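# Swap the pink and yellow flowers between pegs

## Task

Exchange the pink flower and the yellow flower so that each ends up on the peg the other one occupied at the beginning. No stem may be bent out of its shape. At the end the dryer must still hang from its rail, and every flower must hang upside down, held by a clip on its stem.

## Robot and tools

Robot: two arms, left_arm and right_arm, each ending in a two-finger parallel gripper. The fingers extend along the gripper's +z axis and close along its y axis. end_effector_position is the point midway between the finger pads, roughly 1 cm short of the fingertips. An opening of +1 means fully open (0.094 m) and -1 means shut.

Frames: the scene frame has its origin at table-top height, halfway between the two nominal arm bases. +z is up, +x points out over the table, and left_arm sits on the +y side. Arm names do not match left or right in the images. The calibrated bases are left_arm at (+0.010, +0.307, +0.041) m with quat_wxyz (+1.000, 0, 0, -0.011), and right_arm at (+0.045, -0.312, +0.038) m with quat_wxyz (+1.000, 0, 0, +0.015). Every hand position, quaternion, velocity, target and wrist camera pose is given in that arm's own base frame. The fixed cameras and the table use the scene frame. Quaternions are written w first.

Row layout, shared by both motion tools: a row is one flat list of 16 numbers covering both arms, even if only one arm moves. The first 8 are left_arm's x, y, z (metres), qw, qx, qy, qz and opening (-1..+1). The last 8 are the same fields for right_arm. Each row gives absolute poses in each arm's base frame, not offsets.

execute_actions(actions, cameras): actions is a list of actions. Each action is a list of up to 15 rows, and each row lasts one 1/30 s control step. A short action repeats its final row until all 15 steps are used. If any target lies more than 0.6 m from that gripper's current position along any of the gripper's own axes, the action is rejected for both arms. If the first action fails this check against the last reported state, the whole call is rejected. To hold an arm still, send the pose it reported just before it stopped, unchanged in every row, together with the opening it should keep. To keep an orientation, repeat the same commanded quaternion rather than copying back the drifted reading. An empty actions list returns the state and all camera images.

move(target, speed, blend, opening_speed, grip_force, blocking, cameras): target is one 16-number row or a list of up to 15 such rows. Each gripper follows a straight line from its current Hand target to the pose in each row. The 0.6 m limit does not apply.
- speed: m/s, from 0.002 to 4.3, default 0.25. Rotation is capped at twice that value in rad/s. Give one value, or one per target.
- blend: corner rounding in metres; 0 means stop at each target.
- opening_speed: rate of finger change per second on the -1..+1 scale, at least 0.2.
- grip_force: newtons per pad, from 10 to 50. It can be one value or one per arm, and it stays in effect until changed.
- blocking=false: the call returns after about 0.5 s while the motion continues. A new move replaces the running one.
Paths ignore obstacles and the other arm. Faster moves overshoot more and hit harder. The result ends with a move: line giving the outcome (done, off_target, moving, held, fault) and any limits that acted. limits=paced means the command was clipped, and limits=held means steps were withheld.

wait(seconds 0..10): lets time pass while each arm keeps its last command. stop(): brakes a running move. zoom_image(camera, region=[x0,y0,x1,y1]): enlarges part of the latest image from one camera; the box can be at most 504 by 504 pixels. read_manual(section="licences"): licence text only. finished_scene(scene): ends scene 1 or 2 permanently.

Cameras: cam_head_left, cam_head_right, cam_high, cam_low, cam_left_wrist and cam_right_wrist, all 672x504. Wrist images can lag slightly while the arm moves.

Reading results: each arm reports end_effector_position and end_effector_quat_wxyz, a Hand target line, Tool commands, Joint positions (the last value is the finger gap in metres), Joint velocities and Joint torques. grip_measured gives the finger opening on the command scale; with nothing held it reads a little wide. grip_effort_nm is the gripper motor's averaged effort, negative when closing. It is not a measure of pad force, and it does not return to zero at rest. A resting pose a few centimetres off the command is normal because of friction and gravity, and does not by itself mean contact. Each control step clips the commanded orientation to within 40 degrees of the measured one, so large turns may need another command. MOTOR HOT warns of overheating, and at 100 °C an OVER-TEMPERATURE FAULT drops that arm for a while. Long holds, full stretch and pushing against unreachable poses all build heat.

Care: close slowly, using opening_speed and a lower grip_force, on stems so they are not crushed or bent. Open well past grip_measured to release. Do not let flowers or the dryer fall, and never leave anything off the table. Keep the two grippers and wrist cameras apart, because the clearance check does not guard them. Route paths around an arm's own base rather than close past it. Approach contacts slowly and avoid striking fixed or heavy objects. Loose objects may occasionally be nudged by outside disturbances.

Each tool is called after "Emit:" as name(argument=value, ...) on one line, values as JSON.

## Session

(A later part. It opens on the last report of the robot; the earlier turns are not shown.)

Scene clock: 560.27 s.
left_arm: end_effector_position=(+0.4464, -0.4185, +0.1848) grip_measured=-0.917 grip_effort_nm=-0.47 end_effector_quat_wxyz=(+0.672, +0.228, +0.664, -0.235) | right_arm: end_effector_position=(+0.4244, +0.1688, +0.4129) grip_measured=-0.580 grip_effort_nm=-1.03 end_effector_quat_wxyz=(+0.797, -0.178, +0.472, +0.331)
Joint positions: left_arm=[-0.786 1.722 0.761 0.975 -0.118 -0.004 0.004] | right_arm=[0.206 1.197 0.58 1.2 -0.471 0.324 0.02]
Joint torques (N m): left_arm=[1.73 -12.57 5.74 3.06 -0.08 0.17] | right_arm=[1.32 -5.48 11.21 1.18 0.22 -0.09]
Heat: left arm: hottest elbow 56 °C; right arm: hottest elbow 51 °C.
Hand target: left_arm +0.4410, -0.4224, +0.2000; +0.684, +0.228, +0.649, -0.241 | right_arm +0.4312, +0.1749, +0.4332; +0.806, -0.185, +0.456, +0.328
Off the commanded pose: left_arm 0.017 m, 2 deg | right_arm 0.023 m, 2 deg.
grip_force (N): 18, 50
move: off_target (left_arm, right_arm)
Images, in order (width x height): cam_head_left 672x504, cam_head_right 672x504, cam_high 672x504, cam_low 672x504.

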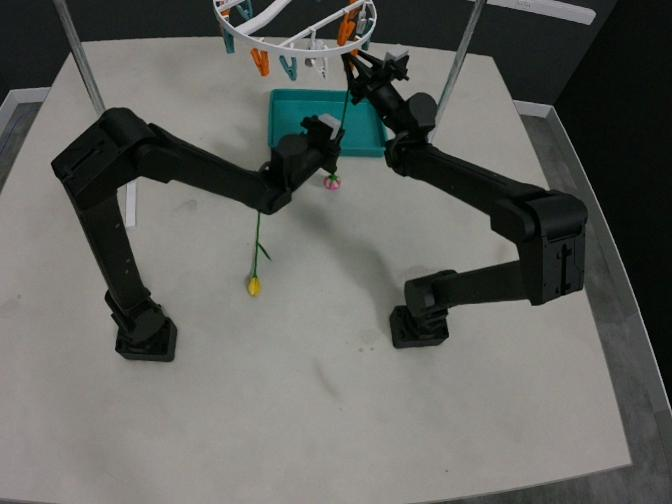

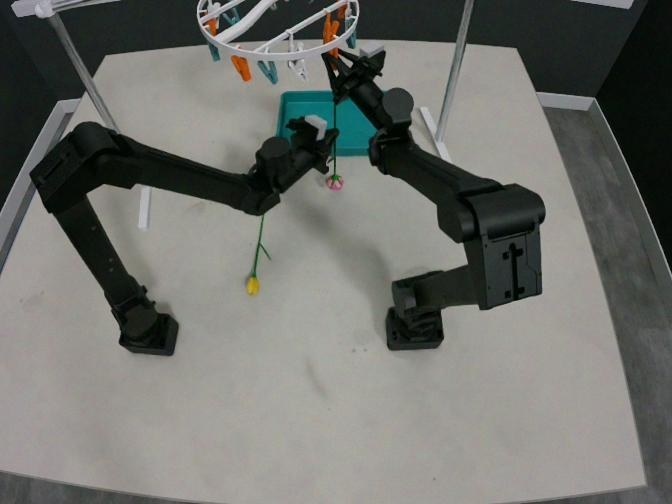

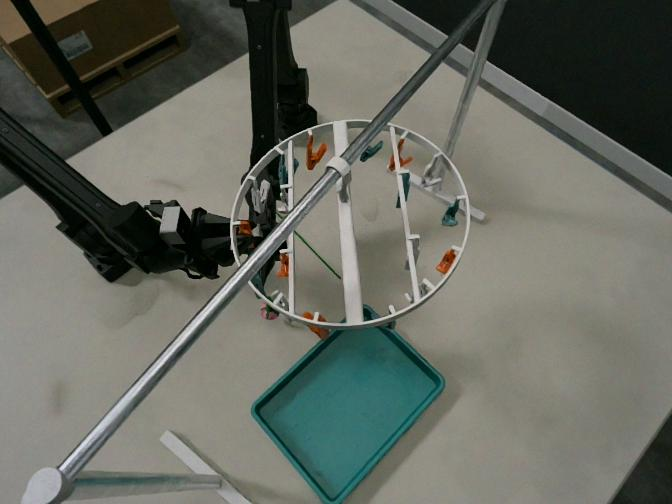

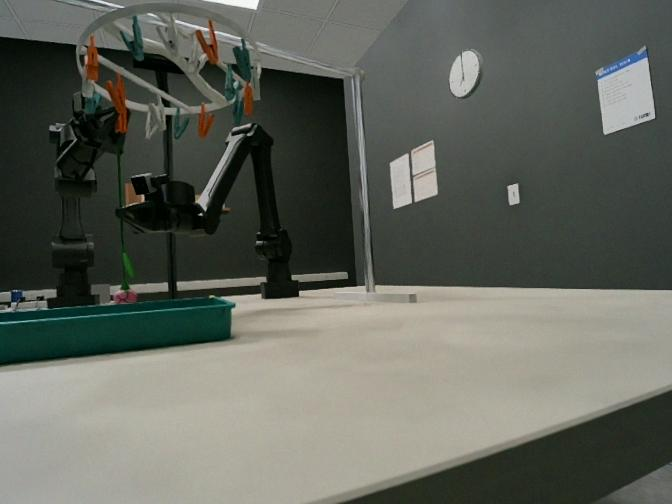

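Emit:
move(target=[0.4358,-0.4165,0.208,0.6843,0.2283,0.6494,-0.2406,-0.95,0.4325,0.1755,0.4335,0.8062,-0.1856,0.4561,0.3281,-0.72], speed=0.05, cameras=["cam_low", "cam_high", "cam_head_left", "cam_head_right"])

Emit:
zoom_image(camera="cam_high", region=[230, 220, 300, 320])

Emit:
zoom_image(camera="cam_low", region=[100, 95, 140, 155])

Emit:
zoom_image(camera="cam_head_left", region=[320, 40, 380, 120])

Emit:
zoom_image(camera="cam_head_right", region=[305, 40, 365, 120])

Scene clock: 566.23 s.
left_arm: end_effector_position=(+0.4415, -0.4136, +0.1953) grip_measured=-0.917 grip_effort_nm=-0.47 end_effector_quat_wxyz=(+0.677, +0.226, +0.659, -0.237) | right_arm: end_effector_position=(+0.4244, +0.1688, +0.4129) grip_measured=-0.580 grip_effort_nm=-1.03 end_effector_quat_wxyz=(+0.797, -0.178, +0.472, +0.331)
Joint positions: left_arm=[-0.786 1.691 0.744 0.975 -0.118 -0.004 0.004] | right_arm=[0.206 1.197 0.58 1.2 -0.471 0.324 0.02]
Joint torques (N m): left_arm=[1.79 -12.63 5.71 2.33 -0.03 0.17] | right_arm=[1.2 -5.48 11.29 1.16 0.23 -0.11]
Heat: left arm: hottest elbow 55 °C; right arm: hottest elbow 52 °C.
Hand target: left_arm +0.4359, -0.4165, +0.2079; +0.684, +0.228, +0.649, -0.241 | right_arm +0.4312, +0.1749, +0.4332; +0.806, -0.185, +0.456, +0.328
Off the commanded pose: left_arm 0.014 m, 2 deg | right_arm 0.023 m, 2 deg.
grip_force (N): 18, 50
move: off_target (left_arm, right_arm)
Images, in order (width x height): cam_head_left 672x504, cam_head_right 672x504, cam_high 672x504, cam_low 672x504.

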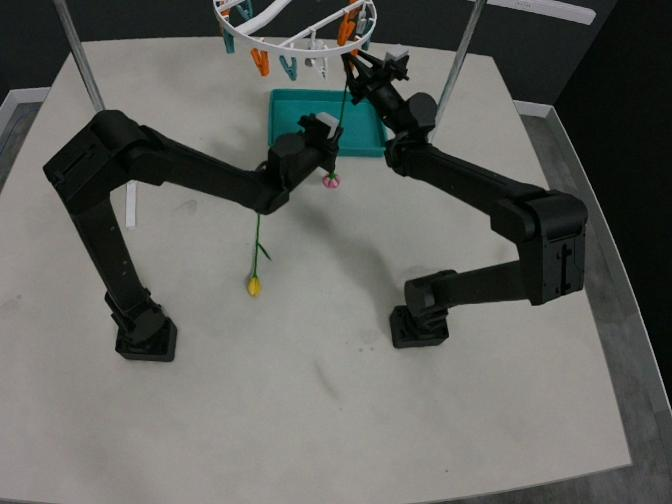

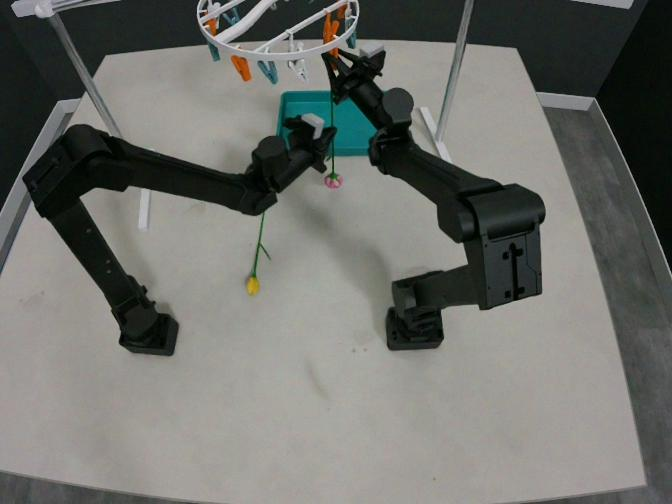

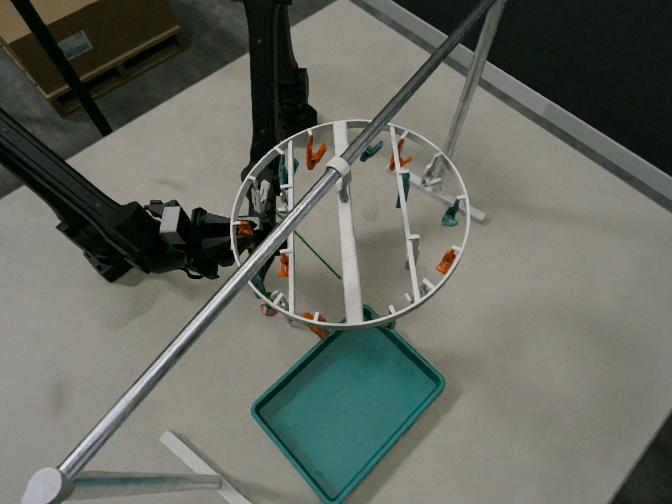

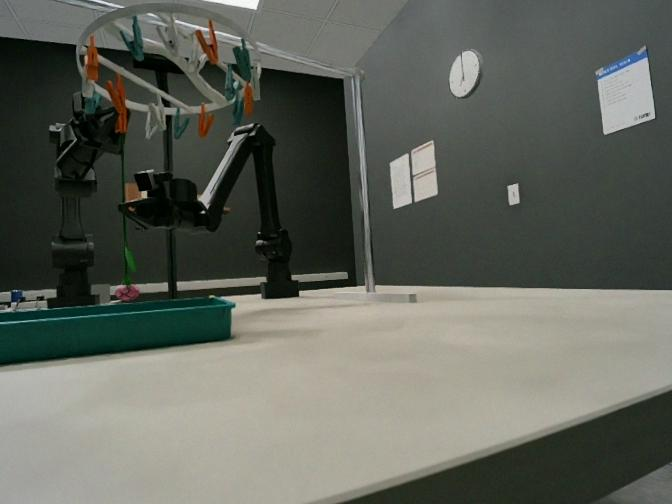

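Scaled by 5.040 from the camera's 672x504 image, which has a finer 960x720 frame.

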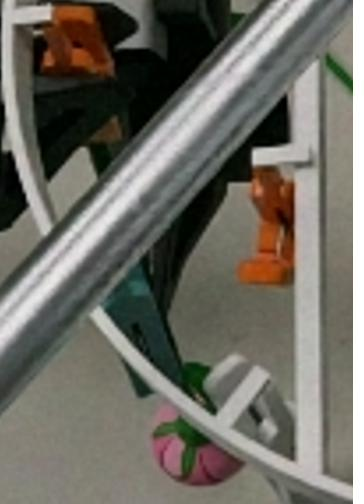

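Scaled by 8.400 from the camera's 672x504 image, which has a finer 960x720 frame.

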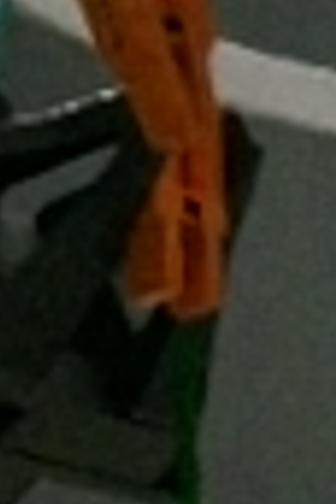

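Scaled by 6.300 from the camera's 672x504 image, which has a finer 960x720 frame.

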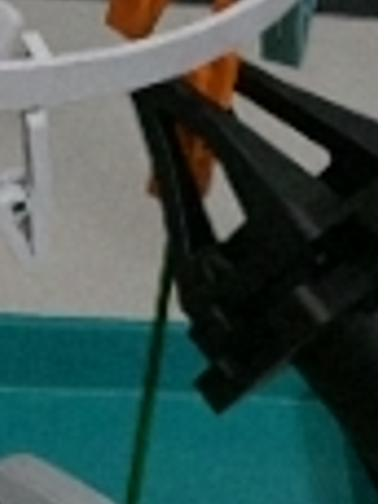

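Scaled by 6.300 from the camera's 672x504 image, which has a finer 960x720 frame.

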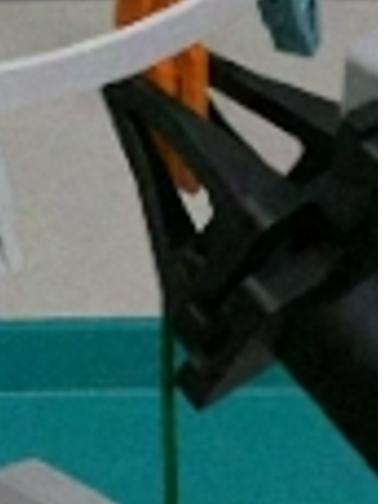

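Emit:
zoom_image(camera="cam_high", region=[235, 225, 275, 265])

Scaled by 12.600 from the camera's 672x504 image, which has a finer 960x720 frame.

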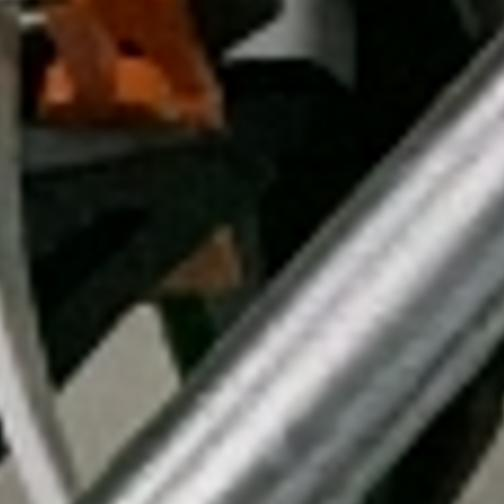

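Emit:
move(target=[0.4334,-0.4192,0.208,0.6843,0.2283,0.6494,-0.2406,-0.95,0.4325,0.1755,0.4335,0.8062,-0.1856,0.4561,0.3281,-0.72], speed=0.05, cameras=["cam_low", "cam_high", "cam_head_left"])

Emit:
zoom_image(camera="cam_high", region=[235, 225, 275, 265])

Emit:
zoom_image(camera="cam_low", region=[100, 95, 140, 155])

Emit:
zoom_image(camera="cam_head_left", region=[320, 40, 380, 120])

Scene clock: 581.93 s.
left_arm: end_effector_position=(+0.4393, -0.4158, +0.1953) grip_measured=-0.917 grip_effort_nm=-0.47 end_effector_quat_wxyz=(+0.677, +0.226, +0.659, -0.237) | right_arm: end_effector_position=(+0.4244, +0.1688, +0.4129) grip_measured=-0.580 grip_effort_nm=-1.03 end_effector_quat_wxyz=(+0.797, -0.178, +0.472, +0.331)
Joint positions: left_arm=[-0.793 1.691 0.744 0.975 -0.125 -0.004 0.004] | right_arm=[0.206 1.197 0.58 1.2 -0.471 0.324 0.02]
Joint torques (N m): left_arm=[1.67 -12.57 5.76 2.33 -0.09 0.17] | right_arm=[1.32 -5.48 11.26 1.16 0.22 -0.1]
Heat: left arm: hottest elbow 52 °C; right arm: hottest elbow 52 °C.
Hand target: left_arm +0.4334, -0.4192, +0.2079; +0.684, +0.228, +0.649, -0.241 | right_arm +0.4312, +0.1749, +0.4332; +0.806, -0.185, +0.456, +0.328
Off the commanded pose: left_arm 0.014 m, 1 deg | right_arm 0.023 m, 2 deg.
grip_force (N): 18, 50
move: off_target (left_arm, right_arm)
Images, in order (width x height): cam_head_left 672x504, cam_high 672x504, cam_low 672x504.

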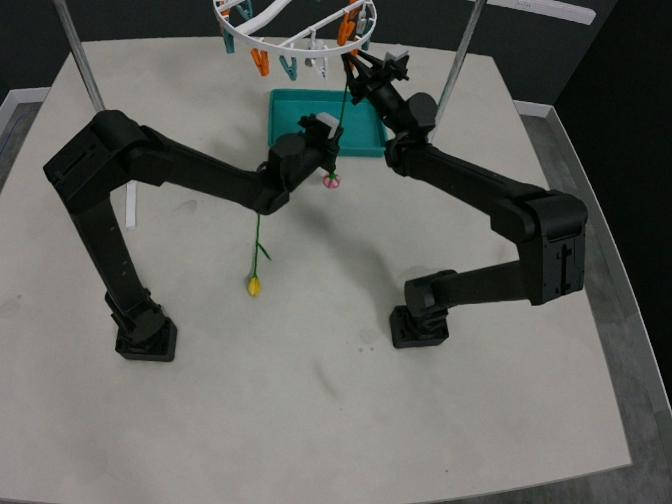

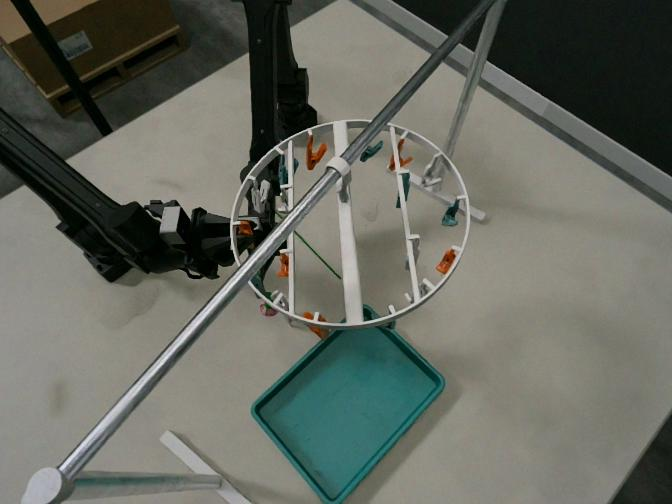

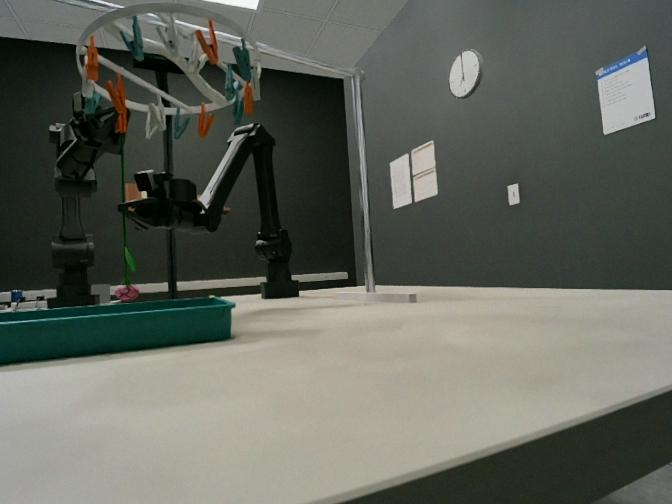

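Scaled by 12.600 from the camera's 672x504 image, which has a finer 960x720 frame.

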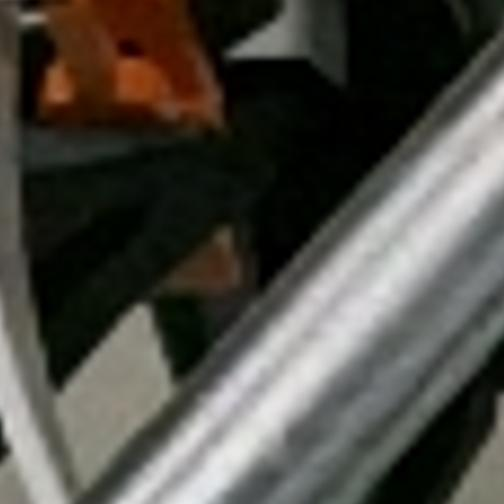

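Scaled by 8.400 from the camera's 672x504 image, which has a finer 960x720 frame.

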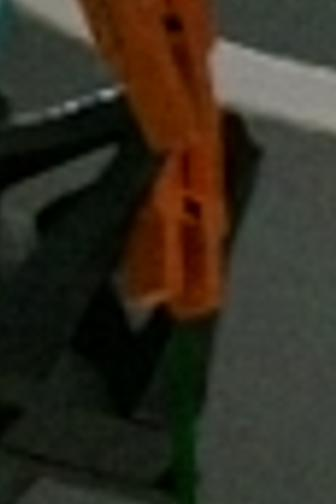

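Scaled by 6.300 from the camera's 672x504 image, which has a finer 960x720 frame.

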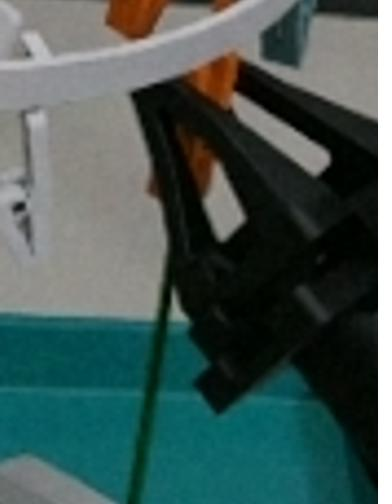

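Emit:
move(target=[0.4334,-0.4192,0.214,0.6843,0.2283,0.6494,-0.2406,-0.95,0.4325,0.1755,0.4335,0.8062,-0.1856,0.4561,0.3281,-0.72], speed=0.04, cameras=["cam_low", "cam_high", "cam_head_left", "cam_right_wrist"])

Emit:
zoom_image(camera="cam_high", region=[235, 225, 275, 265])

Emit:
zoom_image(camera="cam_low", region=[100, 95, 140, 155])

Emit:
zoom_image(camera="cam_head_left", region=[320, 40, 380, 120])

Scene clock: 589.00 s.
left_arm: end_effector_position=(+0.4386, -0.4151, +0.2025) grip_measured=-0.917 grip_effort_nm=-0.47 end_effector_quat_wxyz=(+0.680, +0.225, +0.656, -0.239) | right_arm: end_effector_position=(+0.4244, +0.1688, +0.4129) grip_measured=-0.580 grip_effort_nm=-1.03 end_effector_quat_wxyz=(+0.797, -0.178, +0.472, +0.331)
Joint positions: left_arm=[-0.793 1.676 0.744 0.97 -0.125 -0.003 0.004] | right_arm=[0.206 1.197 0.58 1.2 -0.471 0.324 0.02]
Joint torques (N m): left_arm=[1.67 -12.57 6.08 1.83 -0.07 0.17] | right_arm=[1.32 -5.54 11.25 1.16 0.23 -0.1]
Heat: left arm: hottest elbow 51 °C; right arm: hottest elbow 52 °C.
Hand target: left_arm +0.4334, -0.4192, +0.2140; +0.684, +0.228, +0.649, -0.241 | right_arm +0.4312, +0.1749, +0.4332; +0.806, -0.185, +0.456, +0.328
Off the commanded pose: left_arm 0.013 m, 1 deg | right_arm 0.023 m, 2 deg.
grip_force (N): 18, 50
move: off_target (left_arm, right_arm)
camera_calibration:
cam_right_wrist: T_world_to_cam=[[0.696363, -0.717449, -0.0185982, -0.167791], [0.0476987, 0.0721225, -0.996255, 0.419266], [0.716103, 0.692868, 0.0844448, -0.366859], [0, 0, 0, 1]] pos_world=[0.359554, 0.103564, 0.445554]
Images, in order (width x height): cam_head_left 672x504, cam_high 672x504, cam_low 672x504, cam_right_wrist 672x504.

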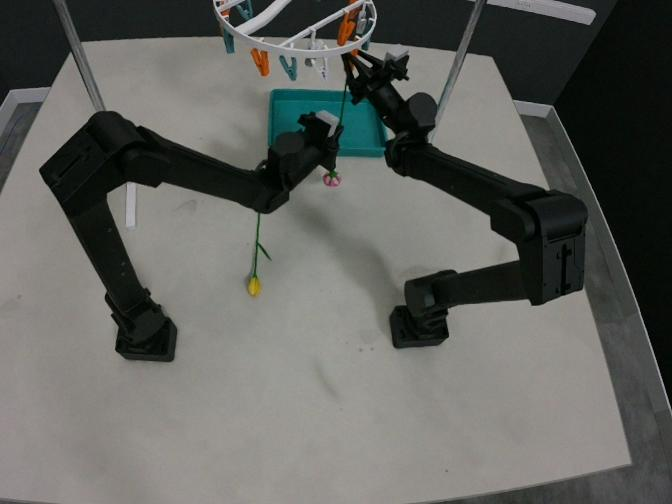

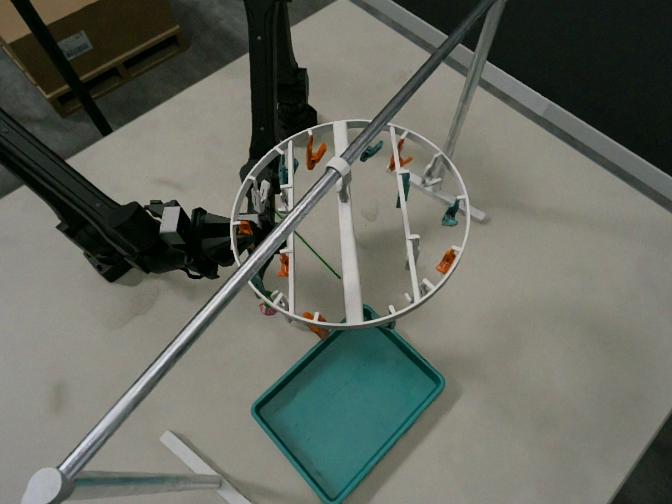

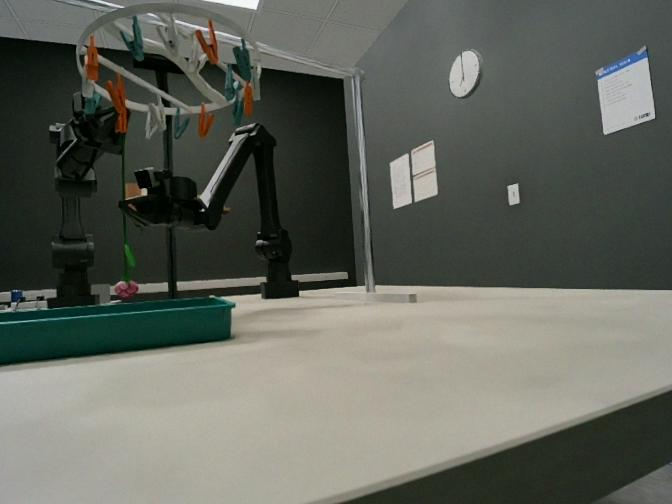

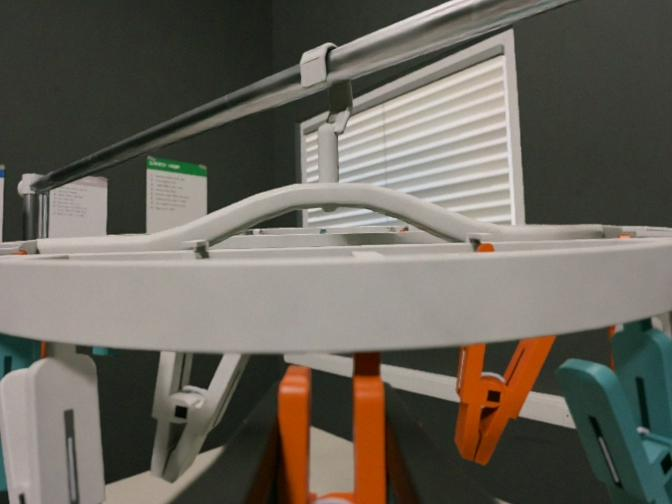

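Scaled by 12.600 from the camera's 672x504 image, which has a finer 960x720 frame.

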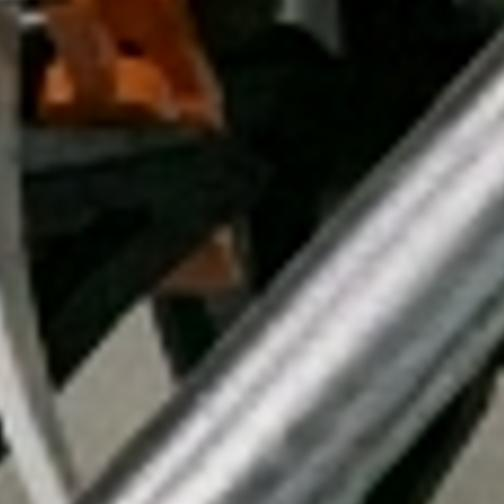

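Scaled by 8.400 from the camera's 672x504 image, which has a finer 960x720 frame.

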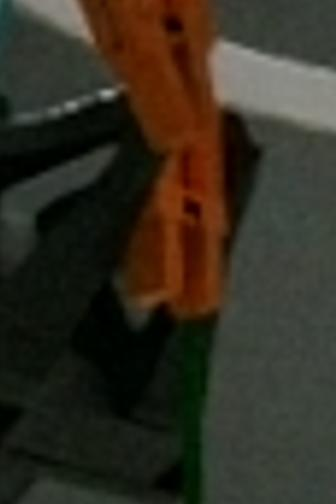

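Scaled by 6.300 from the camera's 672x504 image, which has a finer 960x720 frame.

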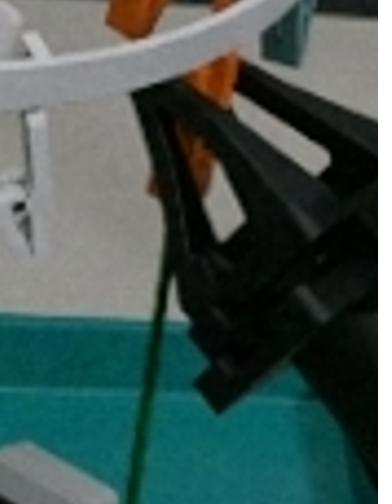

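Emit:
zoom_image(camera="cam_low", region=[106, 108, 134, 142])

Emit:
zoom_image(camera="cam_head_left", region=[335, 50, 363, 84])

Emit:
zoom_image(camera="cam_high", region=[236, 234, 264, 262])

Scaled by 14.824 from the camera's 672x504 image, which has a finer 960x720 frame.

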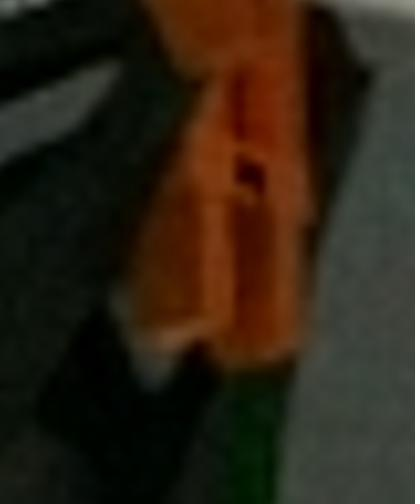

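Scaled by 14.824 from the camera's 672x504 image, which has a finer 960x720 frame.

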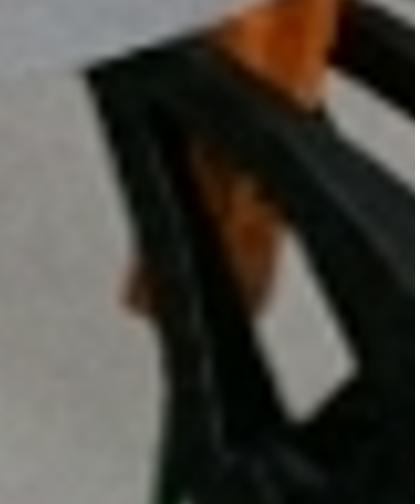

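Scaled by 18.000 from the camera's 672x504 image, which has a finer 960x720 frame.

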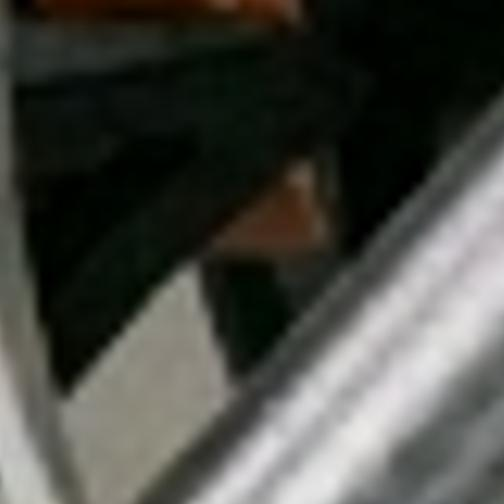

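Emit:
move(target=[0.4420,-0.4270,0.2095,0.6843,0.2283,0.6494,-0.2406,-0.95,0.4325,0.1755,0.4335,0.8062,-0.1856,0.4561,0.3281,-0.72], speed=0.05, cameras=["cam_low", "cam_high", "cam_head_left"])

Emit:
zoom_image(camera="cam_low", region=[106, 108, 134, 142])

Emit:
zoom_image(camera="cam_head_left", region=[320, 40, 380, 120])

Emit:
zoom_image(camera="cam_high", region=[236, 234, 264, 262])

Scene clock: 622.70 s.
left_arm: end_effector_position=(+0.4386, -0.4151, +0.2025) grip_measured=-0.917 grip_effort_nm=-0.47 end_effector_quat_wxyz=(+0.680, +0.225, +0.656, -0.239) | right_arm: end_effector_position=(+0.4244, +0.1688, +0.4129) grip_measured=-0.580 grip_effort_nm=-1.03 end_effector_quat_wxyz=(+0.797, -0.178, +0.472, +0.331)
Joint positions: left_arm=[-0.793 1.676 0.744 0.97 -0.125 -0.003 0.004] | right_arm=[0.206 1.197 0.58 1.2 -0.471 0.324 0.02]
Joint torques (N m): left_arm=[1.85 -10.11 8.09 1.92 -0.02 0.17] | right_arm=[1.32 -5.48 11.26 1.16 0.22 -0.1]
Heat: left arm: hottest elbow 49 °C; right arm: hottest elbow 52 °C.
Hand target: left_arm +0.4415, -0.4267, +0.2097; +0.684, +0.228, +0.649, -0.241 | right_arm +0.4312, +0.1749, +0.4332; +0.806, -0.185, +0.456, +0.328
Off the commanded pose: left_arm 0.014 m, 1 deg | right_arm 0.023 m, 2 deg.
grip_force (N): 18, 50
move: off_target (left_arm, right_arm)
Images, in order (width x height): cam_head_left 672x504, cam_high 672x504, cam_low 672x504.

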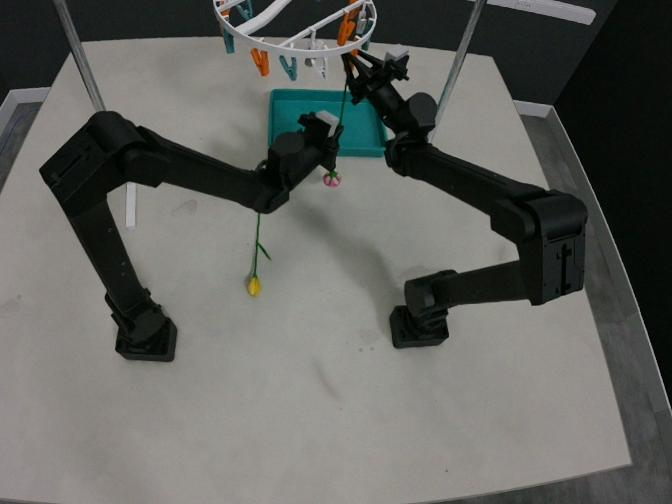

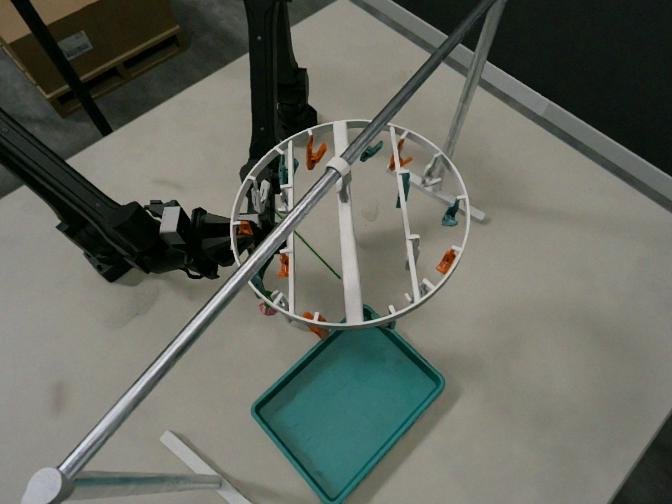

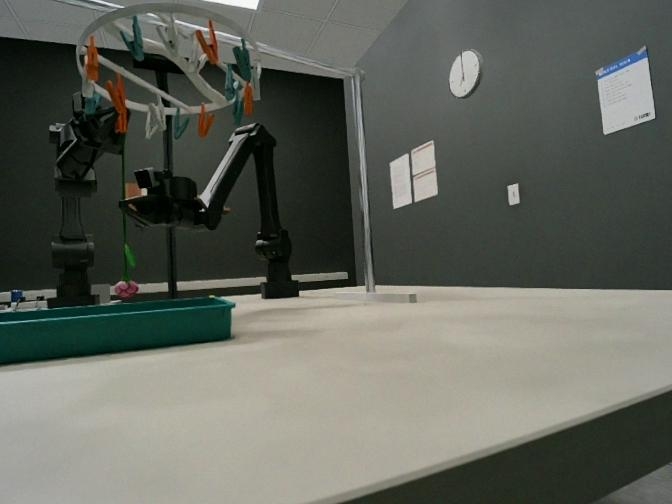

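Scaled by 14.824 from the camera's 672x504 image, which has a finer 960x720 frame.

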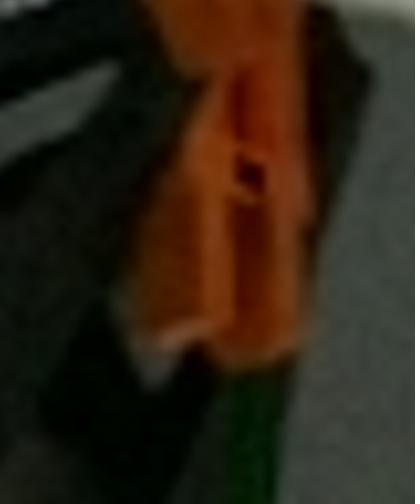

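Scaled by 6.300 from the camera's 672x504 image, which has a finer 960x720 frame.

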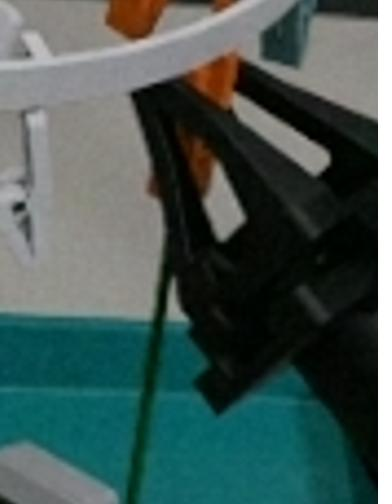

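Scaled by 18.000 from the camera's 672x504 image, which has a finer 960x720 frame.

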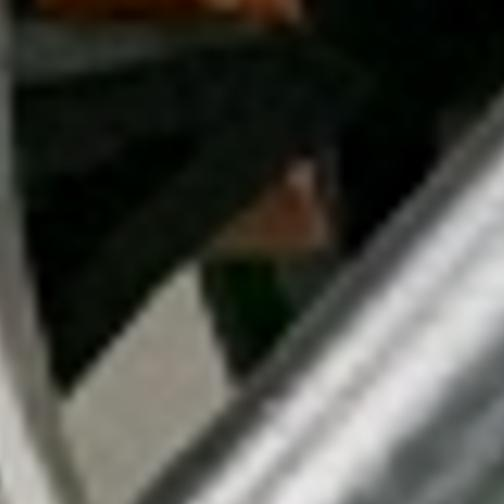

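Emit:
move(target=[0.4450,-0.4310,0.2035,0.6843,0.2283,0.6494,-0.2406,-0.95,0.4325,0.1755,0.4335,0.8062,-0.1856,0.4561,0.3281,-0.72], speed=0.05, cameras=["cam_low", "cam_high", "cam_head_left"])

Emit:
zoom_image(camera="cam_low", region=[106, 108, 134, 142])

Emit:
zoom_image(camera="cam_head_left", region=[320, 40, 380, 120])

Emit:
zoom_image(camera="cam_high", region=[236, 234, 264, 262])

Scene clock: 630.53 s.
left_arm: end_effector_position=(+0.4396, -0.4162, +0.1894) grip_measured=-0.917 grip_effort_nm=-0.47 end_effector_quat_wxyz=(+0.673, +0.228, +0.663, -0.235) | right_arm: end_effector_position=(+0.4244, +0.1688, +0.4129) grip_measured=-0.580 grip_effort_nm=-1.03 end_effector_quat_wxyz=(+0.797, -0.178, +0.472, +0.331)
Joint positions: left_arm=[-0.793 1.699 0.744 0.97 -0.125 -0.003 0.004] | right_arm=[0.206 1.197 0.58 1.2 -0.471 0.324 0.02]
Joint torques (N m): left_arm=[1.73 -10.17 8.66 2.48 -0.07 0.16] | right_arm=[1.38 -5.42 11.21 1.1 0.22 -0.1]
Heat: left arm: hottest elbow 49 °C; right arm: hottest elbow 52 °C.
Hand target: left_arm +0.4441, -0.4304, +0.2037; +0.684, +0.228, +0.649, -0.241 | right_arm +0.4312, +0.1749, +0.4332; +0.806, -0.185, +0.456, +0.328
Off the commanded pose: left_arm 0.021 m, 2 deg | right_arm 0.023 m, 2 deg.
grip_force (N): 18, 50
move: off_target (left_arm, right_arm)
Images, in order (width x height): cam_head_left 672x504, cam_high 672x504, cam_low 672x504.

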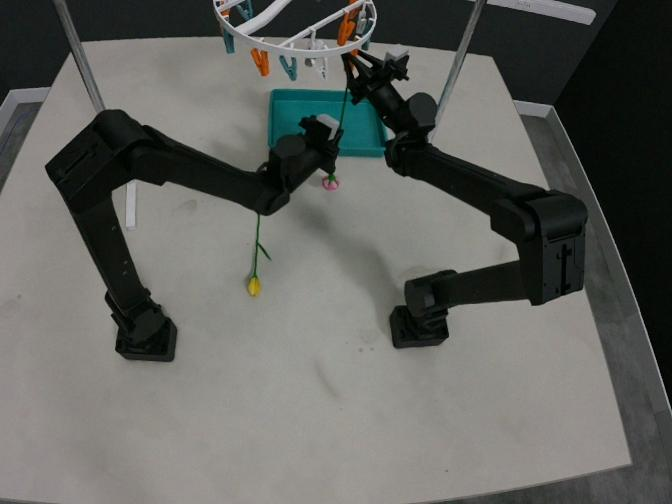

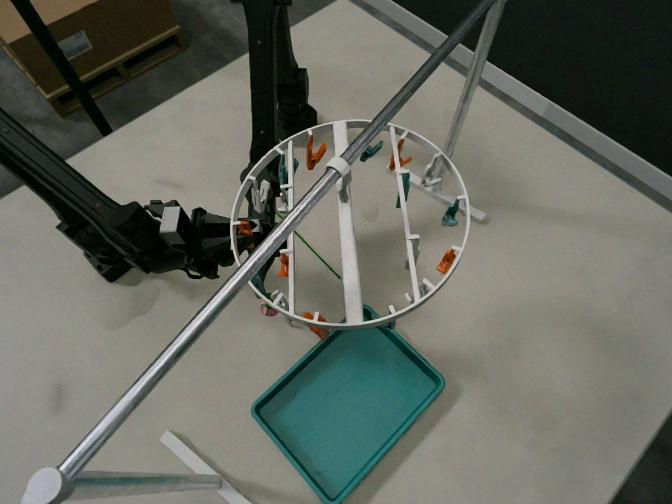

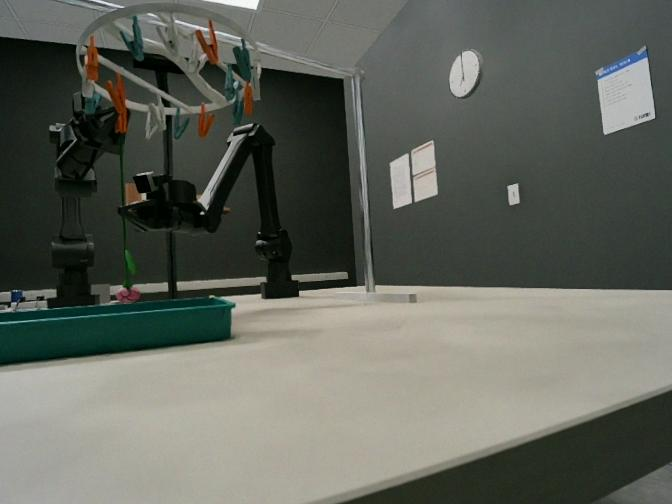

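Scaled by 14.824 from the camera's 672x504 image, which has a finer 960x720 frame.

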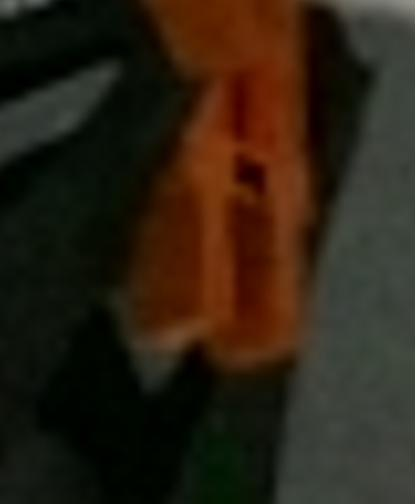

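Scaled by 6.300 from the camera's 672x504 image, which has a finer 960x720 frame.

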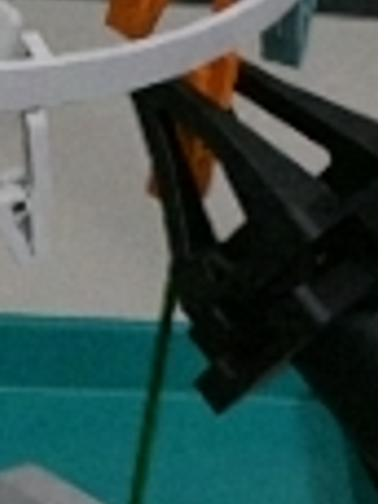

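Scaled by 18.000 from the camera's 672x504 image, which has a finer 960x720 frame.

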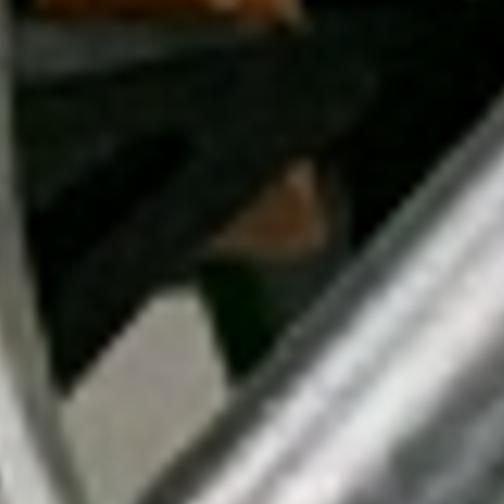

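Emit:
move(target=[0.4350,-0.4203,0.2068,0.6775,0.2308,0.6565,-0.2382,-0.95,0.4325,0.1755,0.4335,0.8062,-0.1856,0.4561,0.3281,-0.72], speed=0.05, cameras=["cam_low", "cam_high", "cam_head_left"])

Emit:
zoom_image(camera="cam_low", region=[106, 108, 134, 142])

Emit:
zoom_image(camera="cam_high", region=[236, 234, 264, 262])

Scene clock: 640.30 s.
left_arm: end_effector_position=(+0.4391, -0.4155, +0.1942) grip_measured=-0.917 grip_effort_nm=-0.47 end_effector_quat_wxyz=(+0.672, +0.228, +0.664, -0.235) | right_arm: end_effector_position=(+0.4244, +0.1688, +0.4129) grip_measured=-0.580 grip_effort_nm=-1.03 end_effector_quat_wxyz=(+0.797, -0.178, +0.472, +0.331)
Joint positions: left_arm=[-0.793 1.684 0.744 0.954 -0.126 -0.003 0.004] | right_arm=[0.206 1.197 0.58 1.2 -0.471 0.324 0.02]
Joint torques (N m): left_arm=[1.79 -12.51 6.27 1.91 -0.04 0.13] | right_arm=[1.38 -5.54 11.23 1.13 0.2 -0.1]
Heat: left arm: hottest elbow 50 °C; right arm: hottest elbow 52 °C.
Hand target: left_arm +0.4349, -0.4203, +0.2068; +0.678, +0.231, +0.656, -0.238 | right_arm +0.4312, +0.1749, +0.4332; +0.806, -0.185, +0.456, +0.328
Off the commanded pose: left_arm 0.014 m, 1 deg | right_arm 0.023 m, 2 deg.
grip_force (N): 18, 50
move: off_target (left_arm, right_arm)
Images, in order (width x height): cam_head_left 672x504, cam_high 672x504, cam_low 672x504.

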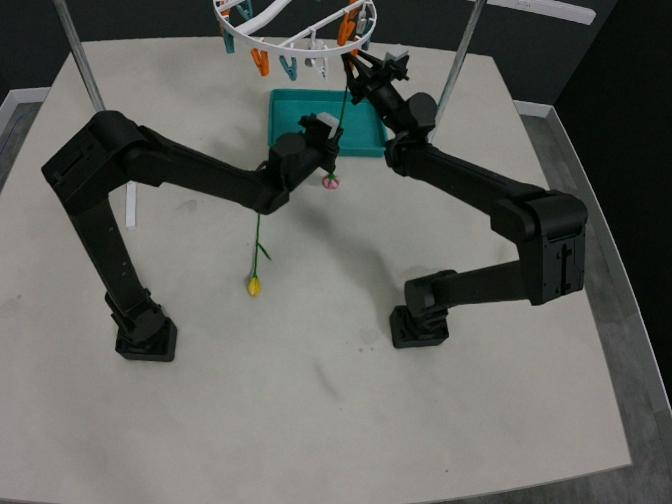

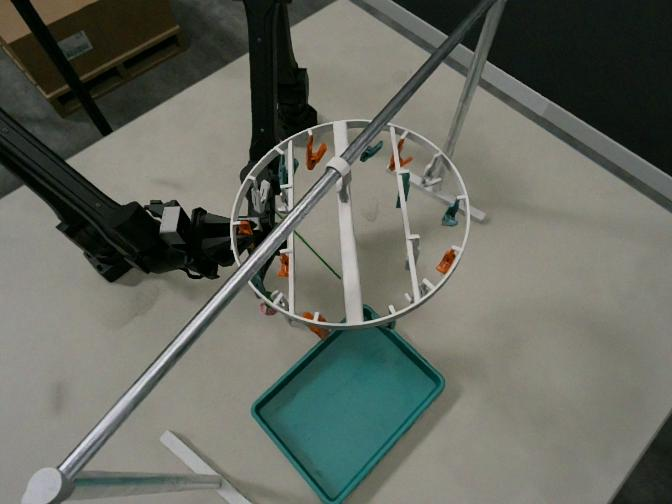

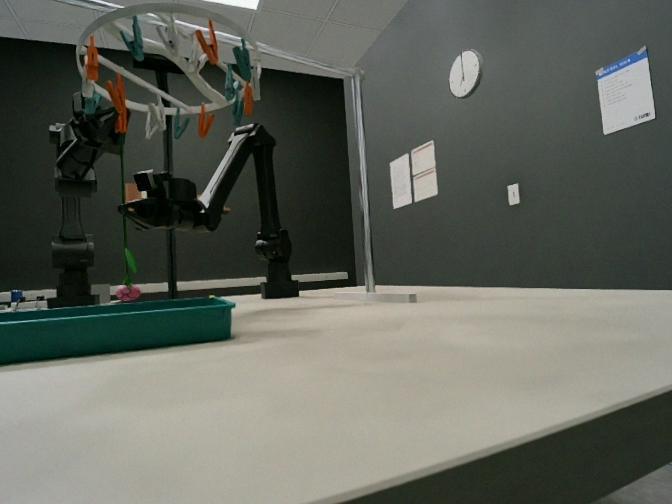

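Scaled by 14.824 from the camera's 672x504 image, which has a finer 960x720 frame.

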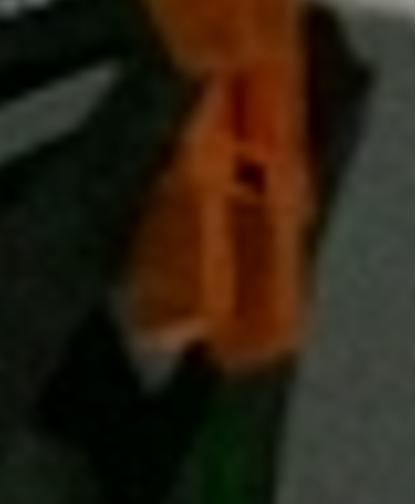

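Scaled by 18.000 from the camera's 672x504 image, which has a finer 960x720 frame.

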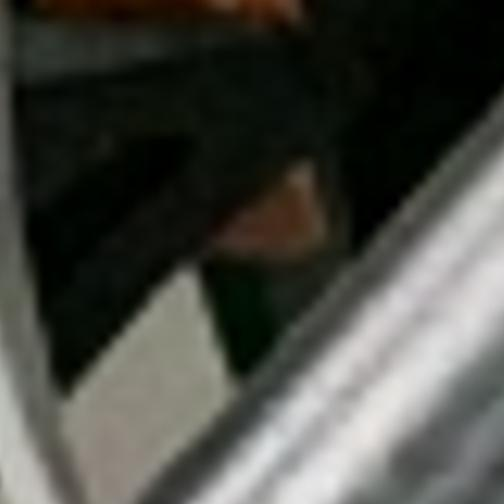

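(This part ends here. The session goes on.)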